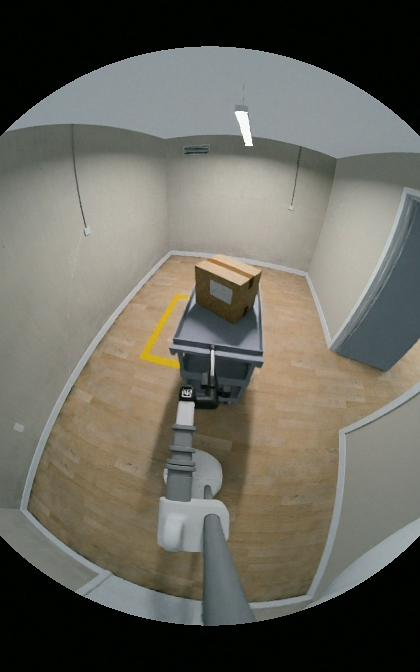

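Request:
move(blocking=false, r1={"base":{"rotate_rad":0.25},"pace":"slow"})

Request:
wait(seconds=4)

Request:
move(blocking=false, r1={"base":{"strafe_m":-0.52},"pace":"slow"})

Request:
wait(seconds=8, cameras=["r1_head_camera"])

Scene clock: 1292.03 s.
move: r1 moving
r1.base_odometry: x=+1.060 y=+2.487 heading=-1.509
r1.turned_by_wheels: +0.124
r1.turned_by_imu: +0.124
r1.base_tilt: forward=-1.6 right=+1.3
r1.lidar_m: 0.57 1.68 1.47 1.47 1.48 1.26 1.29 1.46 1.29 1.28 2.01 0.54
r1.base_status: rotate_rad moving
r1.joint_positions: lift_m=+0.688 arm_m=+0.170 wrist_yaw_rad=-0.007 wrist_pitch_rad=+0.007 wrist_roll_rad=+1.570 gripper_m=-0.029
r1.joint_status: not commanded
r1.measured_speeds: translate_m=+0.000 strafe_m=+0.000 rotate_rad=+0.493 lift_m=+0.000 arm_m=+0.000 wrist_yaw_rad=+0.000 wrist_pitch_rad=+0.000 wrist_roll_rad=+0.000
r1.motor_effort: lift_m=+23(23) arm_m=-4(4) wheel_0=-16(17) wheel_1=-9(9) wheel_2=-11(12)
r1.servo_current: wrist_yaw_rad=72(72) wrist_pitch_rad=52(52) wrist_roll_rad=59(65) gripper_m=59(59)
r1.contact_limits: arm_m 0.1
r1.hand_pose: x=+0.6287 y=-0.0893 z=+0.8639 quat_wxyz=(+0.708, +0.707, +0.000, -0.005) (m; r1's base frame)
r1.wrist_depth_mm: - - - - 200 - - / - 484 466 147 206 - - / - 452 445 153 212 - - / - 535 508 158 220 - - / - - 585 164 228 - - / - - 198 171 180 1708 - / - - 178 143 244 - -
r2.base_odometry: x=-2.139 y=-2.058 heading=-2.028
r2.turned_by_wheels: +0.000
r2.turned_by_imu: +0.000
r2.base_tilt: forward=-0.7 right=+0.0
r2.lidar_m: 0.60 0.44 3.22 3.53 4.72 4.17 1.93 1.55 1.49 1.45 1.16 1.04
r2.base_status: not commanded
r2.joint_positions: lift_m=+0.900 arm_m=+0.105 wrist_yaw_rad=+1.209 wrist_pitch_rad=+0.006 wrist_roll_rad=+0.002 gripper_m=-0.029
r2.joint_status: not commanded
r2.measured_speeds: all 0
r2.motor_effort: lift_m=+20(20) arm_m=+4(4) wheel_0=+24(25) wheel_1=+4(5) wheel_2=+12(13)
r2.servo_current: wrist_yaw_rad=143(150) wrist_pitch_rad=46(46) wrist_roll_rad=52(59) gripper_m=104(111)
r2.contact_limits: arm_m 0.8; translate_m 0.8
r2.hand_pose: x=+0.4598 y=+0.2387 z=+1.0764 quat_wxyz=(+0.823, -0.001, +0.003, +0.568) (m; r2's base frame)
r2.wrist_depth_mm: - - - 225 211 188 174 / - - - 227 212 189 176 / - - - 229 215 191 177 / - - - 232 216 195 179 / - - - 177 217 193 179 / - - 179 168 208 195 180 / - - - - 216 190 181
pictures: none

Scene clock: 1292.83 s.
earlier move: r1 done
r1.base_odometry: x=+1.060 y=+2.487 heading=-1.384
r1.turned_by_wheels: +0.125
r1.turned_by_imu: +0.125
r1.base_tilt: forward=-1.5 right=+1.3
r1.lidar_m: 0.60 1.58 1.49 1.50 1.39 1.28 1.30 1.41 1.28 1.34 2.01 0.50
r1.base_status: done
r1.joint_positions: lift_m=+0.688 arm_m=+0.170 wrist_yaw_rad=-0.003 wrist_pitch_rad=+0.007 wrist_roll_rad=+1.570 gripper_m=-0.029
r1.joint_status: not commanded
r1.measured_speeds: all 0
r1.motor_effort: lift_m=+22(23) arm_m=-4(4) wheel_0=-7(17) wheel_1=-4(9) wheel_2=-4(12)
r1.servo_current: wrist_yaw_rad=59(72) wrist_pitch_rad=52(59) wrist_roll_rad=46(65) gripper_m=59(65)
r1.contact_limits: arm_m 0.1
r1.hand_pose: x=+0.6290 y=-0.0883 z=+0.8639 quat_wxyz=(+0.708, +0.707, +0.002, -0.004) (m; r1's base frame)
r1.wrist_depth_mm: - 382 382 105 165 164 - / - 399 407 114 175 176 - / - 508 492 121 188 - - / - - 615 - 203 - - / - - - - 221 1708 - / - - - 183 233 1661 1308 / - 141 157 138 178 - 1229
r2.base_odometry: x=-2.139 y=-2.058 heading=-2.028
r2.turned_by_wheels: +0.000
r2.turned_by_imu: +0.000
r2.base_tilt: forward=-0.7 right=+0.0
r2.lidar_m: 0.59 0.45 3.20 3.54 4.73 4.12 1.92 1.53 1.50 1.46 1.13 1.03
r2.base_status: not commanded
r2.joint_positions: lift_m=+0.900 arm_m=+0.105 wrist_yaw_rad=+1.209 wrist_pitch_rad=+0.006 wrist_roll_rad=+0.002 gripper_m=-0.029
r2.joint_status: not commanded
r2.measured_speeds: all 0
r2.on_its_own: wrist_yaw_rad is at rest, and its servo_current (150 mA) is outside its rest range (0 to 104 mA)
r2.motor_effort: lift_m=+20(20) arm_m=+3(4) wheel_0=+24(25) wheel_1=+4(5) wheel_2=+12(13)
r2.servo_current: wrist_yaw_rad=150(150) wrist_pitch_rad=46(52) wrist_roll_rad=46(59) gripper_m=104(111)
r2.contact_limits: arm_m 0.8; translate_m 0.8
r2.hand_pose: x=+0.4598 y=+0.2387 z=+1.0764 quat_wxyz=(+0.823, -0.001, +0.003, +0.568) (m; r2's base frame)
r2.wrist_depth_mm: - - - 226 211 188 174 / - - - 227 212 189 176 / - - - 229 214 191 177 / - - - 231 216 195 178 / - - - 177 217 192 179 / - - 179 167 208 195 180 / - - - - 216 190 180
wait: 0.80 of 4 s (r1 has come to rest)
pictures: none

Scene clock: 1293.33 s.
move: r1 moving
r1.base_odometry: x=+1.046 y=+2.484 heading=-1.384
r1.turned_by_wheels: +0.000
r1.turned_by_imu: +0.000
r1.base_tilt: forward=-1.6 right=+1.2
r1.lidar_m: 0.62 1.62 1.50 1.52 1.40 1.29 1.31 1.38 1.28 1.31 2.03 0.50
r1.base_status: strafe_m moving
r1.joint_positions: lift_m=+0.688 arm_m=+0.170 wrist_yaw_rad=-0.003 wrist_pitch_rad=+0.007 wrist_roll_rad=+1.570 gripper_m=-0.029
r1.joint_status: not commanded
r1.measured_speeds: translate_m=+0.000 strafe_m=-0.056 rotate_rad=-0.001 lift_m=+0.000 arm_m=+0.000 wrist_yaw_rad=+0.000 wrist_pitch_rad=+0.000 wrist_roll_rad=+0.000
r1.motor_effort: lift_m=+22(23) arm_m=-3(4) wheel_0=+7(8) wheel_1=-8(8) wheel_2=+0(3)
r1.servo_current: wrist_yaw_rad=52(65) wrist_pitch_rad=52(59) wrist_roll_rad=46(65) gripper_m=59(59)
r1.contact_limits: arm_m 0.1
r1.hand_pose: x=+0.6290 y=-0.0882 z=+0.8639 quat_wxyz=(+0.708, +0.707, +0.002, -0.004) (m; r1's base frame)
r1.wrist_depth_mm: - 375 370 103 160 160 - / - 402 407 111 172 173 - / - 504 496 - 185 - - / - - 621 - 201 - - / - - - - 220 1537 - / - - - - 232 1708 1308 / - 142 163 138 171 - 1229
r2.base_odometry: x=-2.139 y=-2.058 heading=-2.028
r2.turned_by_wheels: +0.000
r2.turned_by_imu: +0.000
r2.base_tilt: forward=-0.7 right=+0.1
r2.lidar_m: 0.60 0.41 3.23 3.54 4.74 4.13 1.93 1.54 1.50 1.45 1.16 1.02
r2.base_status: not commanded
r2.joint_positions: lift_m=+0.900 arm_m=+0.105 wrist_yaw_rad=+1.209 wrist_pitch_rad=+0.006 wrist_roll_rad=+0.002 gripper_m=-0.029
r2.joint_status: not commanded
r2.measured_speeds: all 0
r2.motor_effort: lift_m=+20(20) arm_m=+4(4) wheel_0=+24(24) wheel_1=+4(4) wheel_2=+12(13)
r2.servo_current: wrist_yaw_rad=143(150) wrist_pitch_rad=46(52) wrist_roll_rad=46(52) gripper_m=111(111)
r2.contact_limits: arm_m 0.8; translate_m 0.8
r2.hand_pose: x=+0.4598 y=+0.2387 z=+1.0764 quat_wxyz=(+0.823, -0.001, +0.003, +0.568) (m; r2's base frame)
r2.wrist_depth_mm: - - - 224 211 187 175 / - - - 227 213 189 176 / - - - 229 214 191 177 / - - - 232 216 195 178 / - - - 177 217 193 179 / - - 180 167 208 194 180 / - - - - 217 189 180
pictures: none

Scene clock: 1299.17 s.
earlier move: r1 done
r1.base_odometry: x=+0.549 y=+2.390 heading=-1.384
r1.turned_by_wheels: +0.000
r1.turned_by_imu: -0.001
r1.base_tilt: forward=-1.6 right=+1.2
r1.lidar_m: 0.58 2.10 1.95 2.00 1.63 1.50 1.32 0.88 0.83 0.84 1.56 0.53
r1.base_status: done
r1.joint_positions: lift_m=+0.688 arm_m=+0.170 wrist_yaw_rad=+0.003 wrist_pitch_rad=+0.007 wrist_roll_rad=+1.570 gripper_m=-0.029
r1.joint_status: not commanded
r1.measured_speeds: all 0
r1.motor_effort: lift_m=+23(23) arm_m=+4(4) wheel_0=+3(15) wheel_1=-1(8) wheel_2=+2(4)
r1.servo_current: wrist_yaw_rad=39(78) wrist_pitch_rad=59(59) wrist_roll_rad=59(85) gripper_m=59(65)
r1.contact_limits: arm_m 0.1
r1.hand_pose: x=+0.6296 y=-0.0864 z=+0.8639 quat_wxyz=(+0.708, +0.707, +0.004, -0.001) (m; r1's base frame)
r1.wrist_depth_mm: - 410 410 110 168 168 - / - 392 399 120 179 - - / - 480 473 - 190 - - / - - 585 135 205 - - / - - - - 220 1576 - / - - - 183 230 1618 1229 / - - 178 163 176 1464 1255
r2.base_odometry: x=-2.139 y=-2.058 heading=-2.028
r2.turned_by_wheels: +0.000
r2.turned_by_imu: +0.001
r2.base_tilt: forward=-0.7 right=+0.0
r2.lidar_m: 0.59 0.45 3.24 3.52 4.69 4.15 1.94 1.53 1.50 1.42 1.15 1.02
r2.base_status: not commanded
r2.joint_positions: lift_m=+0.900 arm_m=+0.105 wrist_yaw_rad=+1.209 wrist_pitch_rad=+0.006 wrist_roll_rad=+0.002 gripper_m=-0.029
r2.joint_status: not commanded
r2.measured_speeds: all 0
r2.on_its_own: wrist_yaw_rad is at rest, and its servo_current (150 mA) is outside its rest range (0 to 104 mA)
r2.motor_effort: lift_m=+20(20) arm_m=+4(4) wheel_0=+24(25) wheel_1=+4(5) wheel_2=+12(13)
r2.servo_current: wrist_yaw_rad=150(169) wrist_pitch_rad=52(52) wrist_roll_rad=39(59) gripper_m=104(111)
r2.contact_limits: arm_m 0.8; translate_m 0.8
r2.hand_pose: x=+0.4598 y=+0.2387 z=+1.0764 quat_wxyz=(+0.823, -0.001, +0.003, +0.568) (m; r2's base frame)
r2.wrist_depth_mm: - - - 226 211 188 174 / - - - 228 213 189 176 / - - - 229 214 190 177 / - - - 231 216 195 178 / - - - 178 217 193 179 / - - 179 167 208 194 180 / - - - - 216 190 180
wait: 5.83 of 8 s (r1 has come to rest)
pictures: r1_head_camera
Images, in order (width x height): r1_head_camera 420x560.

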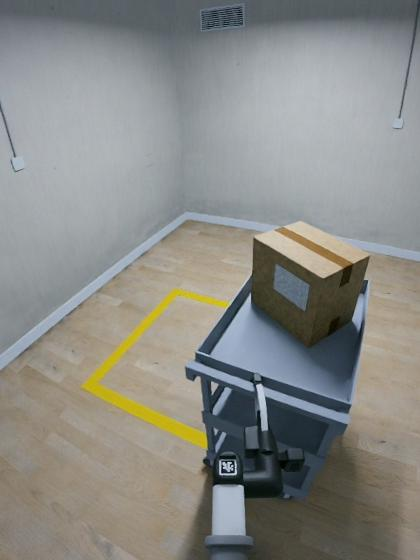

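Request:
move(blocking=false, r1={"base":{"strafe_m":0.4},"pace":"slow"})

Request:
wait(seconds=3, cameras=["r1_head_camera"])

Request:
wait(seconds=8, cameras=["r1_head_camera","r1_head_right_camera"])

Scene clock: 1311.93 s.
move: r1 moving
r1.base_odometry: x=+0.563 y=+2.393 heading=-1.384
r1.turned_by_wheels: +0.000
r1.turned_by_imu: -0.001
r1.base_tilt: forward=-1.6 right=+1.3
r1.lidar_m: 0.60 2.08 1.93 1.96 1.60 1.50 1.35 0.92 0.82 0.85 1.58 0.53
r1.base_status: strafe_m moving
r1.joint_positions: lift_m=+0.688 arm_m=+0.170 wrist_yaw_rad=+0.003 wrist_pitch_rad=+0.007 wrist_roll_rad=+1.570 gripper_m=-0.029
r1.joint_status: not commanded
r1.measured_speeds: translate_m=+0.000 strafe_m=+0.055 rotate_rad=+0.000 lift_m=+0.000 arm_m=+0.000 wrist_yaw_rad=+0.000 wrist_pitch_rad=+0.000 wrist_roll_rad=+0.000
r1.motor_effort: lift_m=+23(23) arm_m=+1(4) wheel_0=-6(9) wheel_1=+5(7) wheel_2=+0(2)
r1.servo_current: wrist_yaw_rad=52(59) wrist_pitch_rad=52(59) wrist_roll_rad=46(78) gripper_m=52(59)
r1.contact_limits: arm_m 0.1
r1.hand_pose: x=+0.6295 y=-0.0866 z=+0.8639 quat_wxyz=(+0.708, +0.707, +0.004, -0.002) (m; r1's base frame)
r1.wrist_depth_mm: - 424 424 116 173 173 - / - 392 397 121 183 - - / - 477 469 - 195 - - / - - 569 - 206 - - / - - - - 221 1618 - / - - - 182 231 1661 1281 / - - 178 164 178 1464 1255
r2.base_odometry: x=-2.139 y=-2.058 heading=-2.028
r2.turned_by_wheels: +0.000
r2.turned_by_imu: +0.000
r2.base_tilt: forward=-0.7 right=+0.0
r2.lidar_m: 0.58 0.46 3.21 3.50 4.71 4.17 1.93 1.53 1.50 1.44 1.15 1.04
r2.base_status: not commanded
r2.joint_positions: lift_m=+0.900 arm_m=+0.105 wrist_yaw_rad=+1.209 wrist_pitch_rad=+0.006 wrist_roll_rad=+0.002 gripper_m=-0.029
r2.joint_status: not commanded
r2.measured_speeds: all 0
r2.motor_effort: lift_m=+20(20) arm_m=+4(4) wheel_0=+24(24) wheel_1=+4(4) wheel_2=+12(13)
r2.servo_current: wrist_yaw_rad=137(156) wrist_pitch_rad=46(46) wrist_roll_rad=52(59) gripper_m=104(111)
r2.contact_limits: arm_m 0.8; translate_m 0.8
r2.hand_pose: x=+0.4598 y=+0.2387 z=+1.0764 quat_wxyz=(+0.823, -0.001, +0.003, +0.568) (m; r2's base frame)
r2.wrist_depth_mm: - - - 224 211 189 175 / - - - 228 212 190 176 / - - - 229 215 191 177 / - - - 230 216 196 178 / - - - 177 217 193 179 / - - 180 167 208 194 180 / - - - - 216 190 181
pictures: none

Scene clock: 1314.93 s.
earlier move: r1 moving
r1.base_odometry: x=+0.850 y=+2.447 heading=-1.385
r1.turned_by_wheels: -0.001
r1.turned_by_imu: -0.002
r1.base_tilt: forward=-1.6 right=+1.3
r1.lidar_m: 0.59 1.81 1.67 1.69 1.50 1.37 1.40 1.21 1.09 1.11 0.84 0.43
r1.base_status: strafe_m moving
r1.joint_positions: lift_m=+0.688 arm_m=+0.170 wrist_yaw_rad=-0.005 wrist_pitch_rad=+0.007 wrist_roll_rad=+1.570 gripper_m=-0.029
r1.joint_status: not commanded
r1.measured_speeds: translate_m=+0.000 strafe_m=+0.099 rotate_rad=+0.000 lift_m=+0.000 arm_m=+0.000 wrist_yaw_rad=-0.003 wrist_pitch_rad=+0.000 wrist_roll_rad=+0.000
r1.motor_effort: lift_m=+23(23) arm_m=-4(4) wheel_0=-12(15) wheel_1=+1(7) wheel_2=-1(3)
r1.servo_current: wrist_yaw_rad=65(78) wrist_pitch_rad=46(59) wrist_roll_rad=46(78) gripper_m=52(65)
r1.contact_limits: arm_m 0.1
r1.hand_pose: x=+0.6288 y=-0.0889 z=+0.8639 quat_wxyz=(+0.708, +0.707, +0.001, -0.004) (m; r1's base frame)
r1.wrist_depth_mm: - 442 - - - - - / - - - - - - - / - - - - - - - / - - - - - - 500 / - - - - - 1618 1308 / - - 182 - 171 379 382 / - - - 124 178 1464 1160
r2.base_odometry: x=-2.139 y=-2.058 heading=-2.028
r2.turned_by_wheels: +0.000
r2.turned_by_imu: +0.000
r2.base_tilt: forward=-0.7 right=+0.0
r2.lidar_m: 0.55 0.46 3.24 3.53 4.72 4.14 1.92 1.53 1.51 1.45 1.14 1.04
r2.base_status: not commanded
r2.joint_positions: lift_m=+0.900 arm_m=+0.105 wrist_yaw_rad=+1.209 wrist_pitch_rad=+0.006 wrist_roll_rad=+0.002 gripper_m=-0.029
r2.joint_status: not commanded
r2.measured_speeds: all 0
r2.motor_effort: lift_m=+20(20) arm_m=+4(4) wheel_0=+24(25) wheel_1=+4(5) wheel_2=+12(13)
r2.servo_current: wrist_yaw_rad=143(156) wrist_pitch_rad=46(52) wrist_roll_rad=46(59) gripper_m=104(111)
r2.contact_limits: arm_m 0.8; translate_m 0.8
r2.hand_pose: x=+0.4598 y=+0.2387 z=+1.0764 quat_wxyz=(+0.823, -0.001, +0.003, +0.568) (m; r2's base frame)
r2.wrist_depth_mm: - - - 224 211 188 174 / - - - 228 212 189 175 / - - - 229 214 191 176 / - - - 232 216 195 179 / - - - 177 218 193 179 / - - 179 167 207 195 180 / - - - - 216 189 181
wait: 3.00 s; no rest
pictures: r1_head_camera
Images, in order (width x height): r1_head_camera 420x560.

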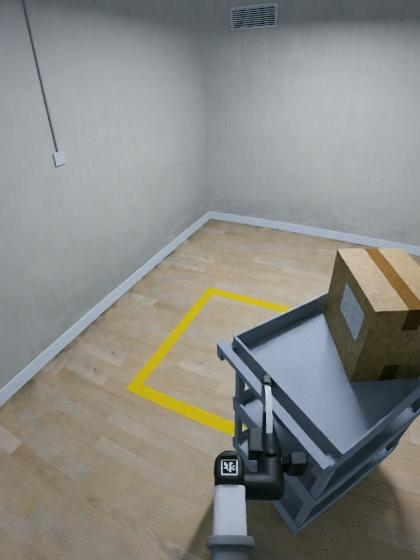

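Scene clock: 1316.60 s.
earlier move: r1 done
r1.base_odometry: x=+0.942 y=+2.464 heading=-1.385
r1.turned_by_wheels: +0.000
r1.turned_by_imu: +0.000
r1.base_tilt: forward=-1.6 right=+1.3
r1.lidar_m: 0.60 1.72 1.59 1.61 1.42 1.31 1.36 1.29 1.17 1.22 0.70 0.43
r1.base_status: done
r1.joint_positions: lift_m=+0.688 arm_m=+0.170 wrist_yaw_rad=-0.016 wrist_pitch_rad=+0.007 wrist_roll_rad=+1.570 gripper_m=-0.029
r1.joint_status: not commanded
r1.measured_speeds: all 0
r1.motor_effort: lift_m=+23(23) arm_m=+4(4) wheel_0=-6(18) wheel_1=+0(7) wheel_2=-4(8)
r1.servo_current: wrist_yaw_rad=104(117) wrist_pitch_rad=52(59) wrist_roll_rad=39(78) gripper_m=52(65)
r1.contact_limits: arm_m 0.1
r1.hand_pose: x=+0.6278 y=-0.0921 z=+0.8639 quat_wxyz=(+0.708, +0.707, -0.003, -0.008) (m; r1's base frame)
r1.wrist_depth_mm: - - - - - - - / - - - - - - - / - - - - - - - / - - - - - - - / - - - - - - 1229 / - - - - - 384 382 / - - 180 112 157 1430 1308
r2.base_odometry: x=-2.139 y=-2.058 heading=-2.028
r2.turned_by_wheels: +0.000
r2.turned_by_imu: +0.000
r2.base_tilt: forward=-0.7 right=+0.0
r2.lidar_m: 0.58 0.44 3.22 3.53 4.75 4.12 1.95 1.51 1.50 1.47 1.18 1.04
r2.base_status: not commanded
r2.joint_positions: lift_m=+0.900 arm_m=+0.105 wrist_yaw_rad=+1.209 wrist_pitch_rad=+0.006 wrist_roll_rad=+0.002 gripper_m=-0.029
r2.joint_status: not commanded
r2.measured_speeds: all 0
r2.on_its_own: wrist_yaw_rad is at rest, and its servo_current (143 mA) is outside its rest range (0 to 104 mA)
r2.motor_effort: lift_m=+20(20) arm_m=+3(4) wheel_0=+24(25) wheel_1=+4(5) wheel_2=+12(13)
r2.servo_current: wrist_yaw_rad=143(156) wrist_pitch_rad=46(52) wrist_roll_rad=52(59) gripper_m=104(111)
r2.contact_limits: arm_m 0.8; translate_m 0.8
r2.hand_pose: x=+0.4598 y=+0.2387 z=+1.0764 quat_wxyz=(+0.823, -0.001, +0.003, +0.568) (m; r2's base frame)
r2.wrist_depth_mm: - - - 226 211 187 175 / - - - 228 213 189 175 / - - - 229 214 191 177 / - - - 231 216 195 178 / - - - 177 218 193 179 / - - 179 167 208 195 181 / - - - - 216 190 181
wait: 1.67 of 8 s (r1 has come to rest)
pictures: r1_head_camera, r1_head_right_camera
Images, in order (width x height): r1_head_camera 420x560, r1_head_right_camera 420x672.

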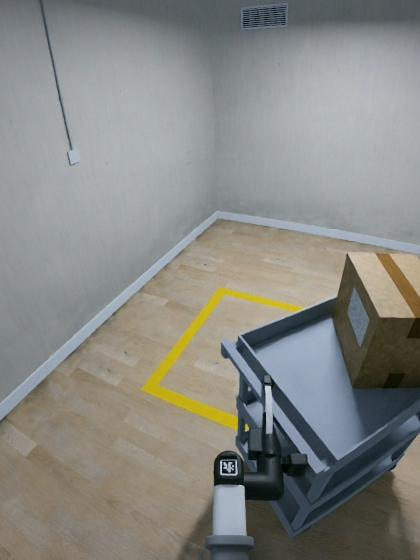

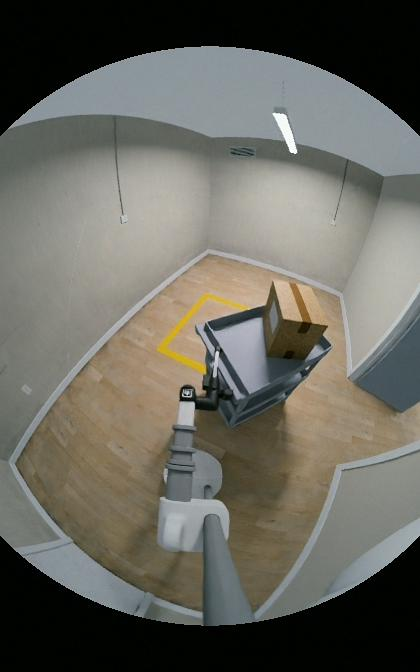

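Request:
move(blocking=false, r1={"base":{"translate_m":-0.4,"strafe_m":0.34},"pace":"slow"})

Request:
wait(seconds=8, cameras=["r1_head_camera","r1_head_right_camera"])

Scene clock: 1337.90 s.
move: r1 moving
r1.base_odometry: x=+0.949 y=+2.476 heading=-1.385
r1.turned_by_wheels: +0.000
r1.turned_by_imu: -0.001
r1.base_tilt: forward=-1.5 right=+1.3
r1.lidar_m: 0.63 1.72 1.58 1.59 1.42 1.32 1.33 1.28 1.18 1.20 0.76 0.42
r1.base_status: translate_m moving; strafe_m moving
r1.joint_positions: lift_m=+0.688 arm_m=+0.170 wrist_yaw_rad=-0.015 wrist_pitch_rad=+0.007 wrist_roll_rad=+1.570 gripper_m=-0.029
r1.joint_status: not commanded
r1.measured_speeds: translate_m=-0.039 strafe_m=+0.034 rotate_rad=+0.003 lift_m=+0.000 arm_m=+0.000 wrist_yaw_rad=+0.026 wrist_pitch_rad=+0.000 wrist_roll_rad=+0.000
r1.motor_effort: lift_m=+23(23) arm_m=+4(4) wheel_0=-13(13) wheel_1=+2(2) wheel_2=+3(4)
r1.servo_current: wrist_yaw_rad=78(111) wrist_pitch_rad=46(52) wrist_roll_rad=39(65) gripper_m=59(65)
r1.contact_limits: arm_m 0.1
r1.hand_pose: x=+0.6280 y=-0.0916 z=+0.8639 quat_wxyz=(+0.708, +0.707, -0.003, -0.008) (m; r1's base frame)
r1.wrist_depth_mm: - - - - - - - / - - - - - - - / - - - - - - - / - - - - - - - / - - - - - - 1229 / - - - - - 382 384 / - - 177 111 157 1430 1281
r2.base_odometry: x=-2.139 y=-2.058 heading=-2.028
r2.turned_by_wheels: +0.000
r2.turned_by_imu: +0.000
r2.base_tilt: forward=-0.7 right=+0.0
r2.lidar_m: 0.59 0.46 3.23 3.55 4.72 4.14 1.92 1.54 1.51 1.45 1.13 1.03
r2.base_status: not commanded
r2.joint_positions: lift_m=+0.900 arm_m=+0.105 wrist_yaw_rad=+1.209 wrist_pitch_rad=+0.006 wrist_roll_rad=+0.002 gripper_m=-0.029
r2.joint_status: not commanded
r2.measured_speeds: all 0
r2.motor_effort: lift_m=+20(20) arm_m=+4(4) wheel_0=+24(24) wheel_1=+4(5) wheel_2=+12(13)
r2.servo_current: wrist_yaw_rad=143(150) wrist_pitch_rad=46(46) wrist_roll_rad=46(65) gripper_m=104(111)
r2.contact_limits: arm_m 0.8; translate_m 0.8
r2.hand_pose: x=+0.4598 y=+0.2387 z=+1.0764 quat_wxyz=(+0.823, -0.001, +0.003, +0.568) (m; r2's base frame)
r2.wrist_depth_mm: - - - 225 211 188 174 / - - - 228 213 189 175 / - - - 229 214 191 176 / - - - 230 216 195 179 / - - - 177 217 193 179 / - - 179 167 208 195 180 / - - - - 216 190 181
pictures: none

Scene clock: 1343.87 s.
earlier move: r1 done
r1.base_odometry: x=+1.202 y=+2.920 heading=-1.385
r1.turned_by_wheels: +0.000
r1.turned_by_imu: +0.001
r1.base_tilt: forward=-1.6 right=+1.3
r1.lidar_m: 0.58 1.53 1.42 1.39 0.86 0.82 0.84 1.15 1.33 1.34 2.39 0.53
r1.base_status: done
r1.joint_positions: lift_m=+0.688 arm_m=+0.170 wrist_yaw_rad=+0.000 wrist_pitch_rad=+0.007 wrist_roll_rad=+1.570 gripper_m=-0.029
r1.joint_status: not commanded
r1.measured_speeds: all 0
r1.motor_effort: lift_m=+23(23) arm_m=-3(4) wheel_0=-5(13) wheel_1=+2(5) wheel_2=+2(7)
r1.servo_current: wrist_yaw_rad=20(111) wrist_pitch_rad=46(59) wrist_roll_rad=46(65) gripper_m=59(65)
r1.contact_limits: arm_m 0.1
r1.hand_pose: x=+0.6293 y=-0.0874 z=+0.8639 quat_wxyz=(+0.708, +0.707, +0.003, -0.002) (m; r1's base frame)
r1.wrist_depth_mm: - 445 442 120 177 - - / - 404 407 - 186 - - / - 469 462 - 197 - - / - - 554 - 209 - - / - - - 152 222 1808 - / - - - 182 231 1618 - / - - 163 141 177 - 1229
r2.base_odometry: x=-2.139 y=-2.058 heading=-2.028
r2.turned_by_wheels: +0.000
r2.turned_by_imu: +0.001
r2.base_tilt: forward=-0.7 right=+0.0
r2.lidar_m: 0.59 0.46 3.25 3.53 4.74 4.14 1.93 1.53 1.50 1.48 1.15 1.00
r2.base_status: not commanded
r2.joint_positions: lift_m=+0.900 arm_m=+0.105 wrist_yaw_rad=+1.209 wrist_pitch_rad=+0.006 wrist_roll_rad=+0.002 gripper_m=-0.029
r2.joint_status: not commanded
r2.measured_speeds: all 0
r2.on_its_own: wrist_yaw_rad is at rest, and its servo_current (150 mA) is outside its rest range (0 to 104 mA)
r2.motor_effort: lift_m=+20(20) arm_m=+4(4) wheel_0=+24(25) wheel_1=+4(5) wheel_2=+12(13)
r2.servo_current: wrist_yaw_rad=150(163) wrist_pitch_rad=39(52) wrist_roll_rad=46(65) gripper_m=111(111)
r2.contact_limits: arm_m 0.8; translate_m 0.8
r2.hand_pose: x=+0.4598 y=+0.2387 z=+1.0764 quat_wxyz=(+0.823, -0.001, +0.003, +0.568) (m; r2's base frame)
r2.wrist_depth_mm: - - - 225 211 189 174 / - - - 227 212 189 176 / - - - 229 213 191 177 / - - - 230 216 195 178 / - - - 177 218 193 179 / - - 180 168 208 194 180 / - - - - 217 190 181
wait: 5.97 of 8 s (r1 has come to rest)
pictures: r1_head_camera, r1_head_right_camera
Images, in order (width x height): r1_head_camera 420x560, r1_head_right_camera 420x672.

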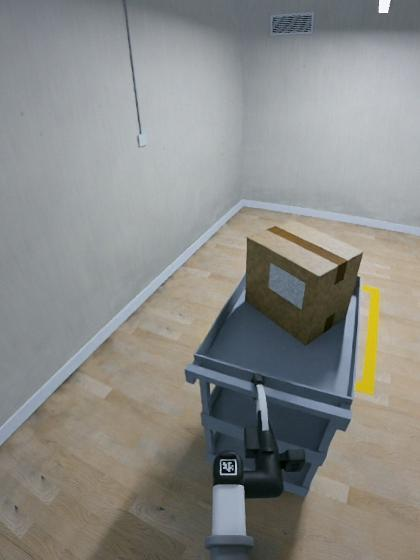

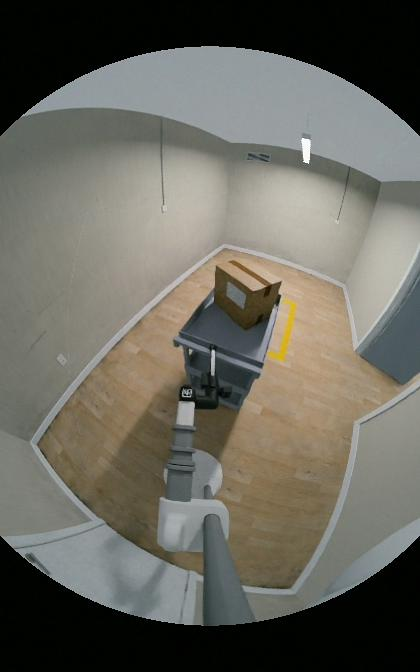

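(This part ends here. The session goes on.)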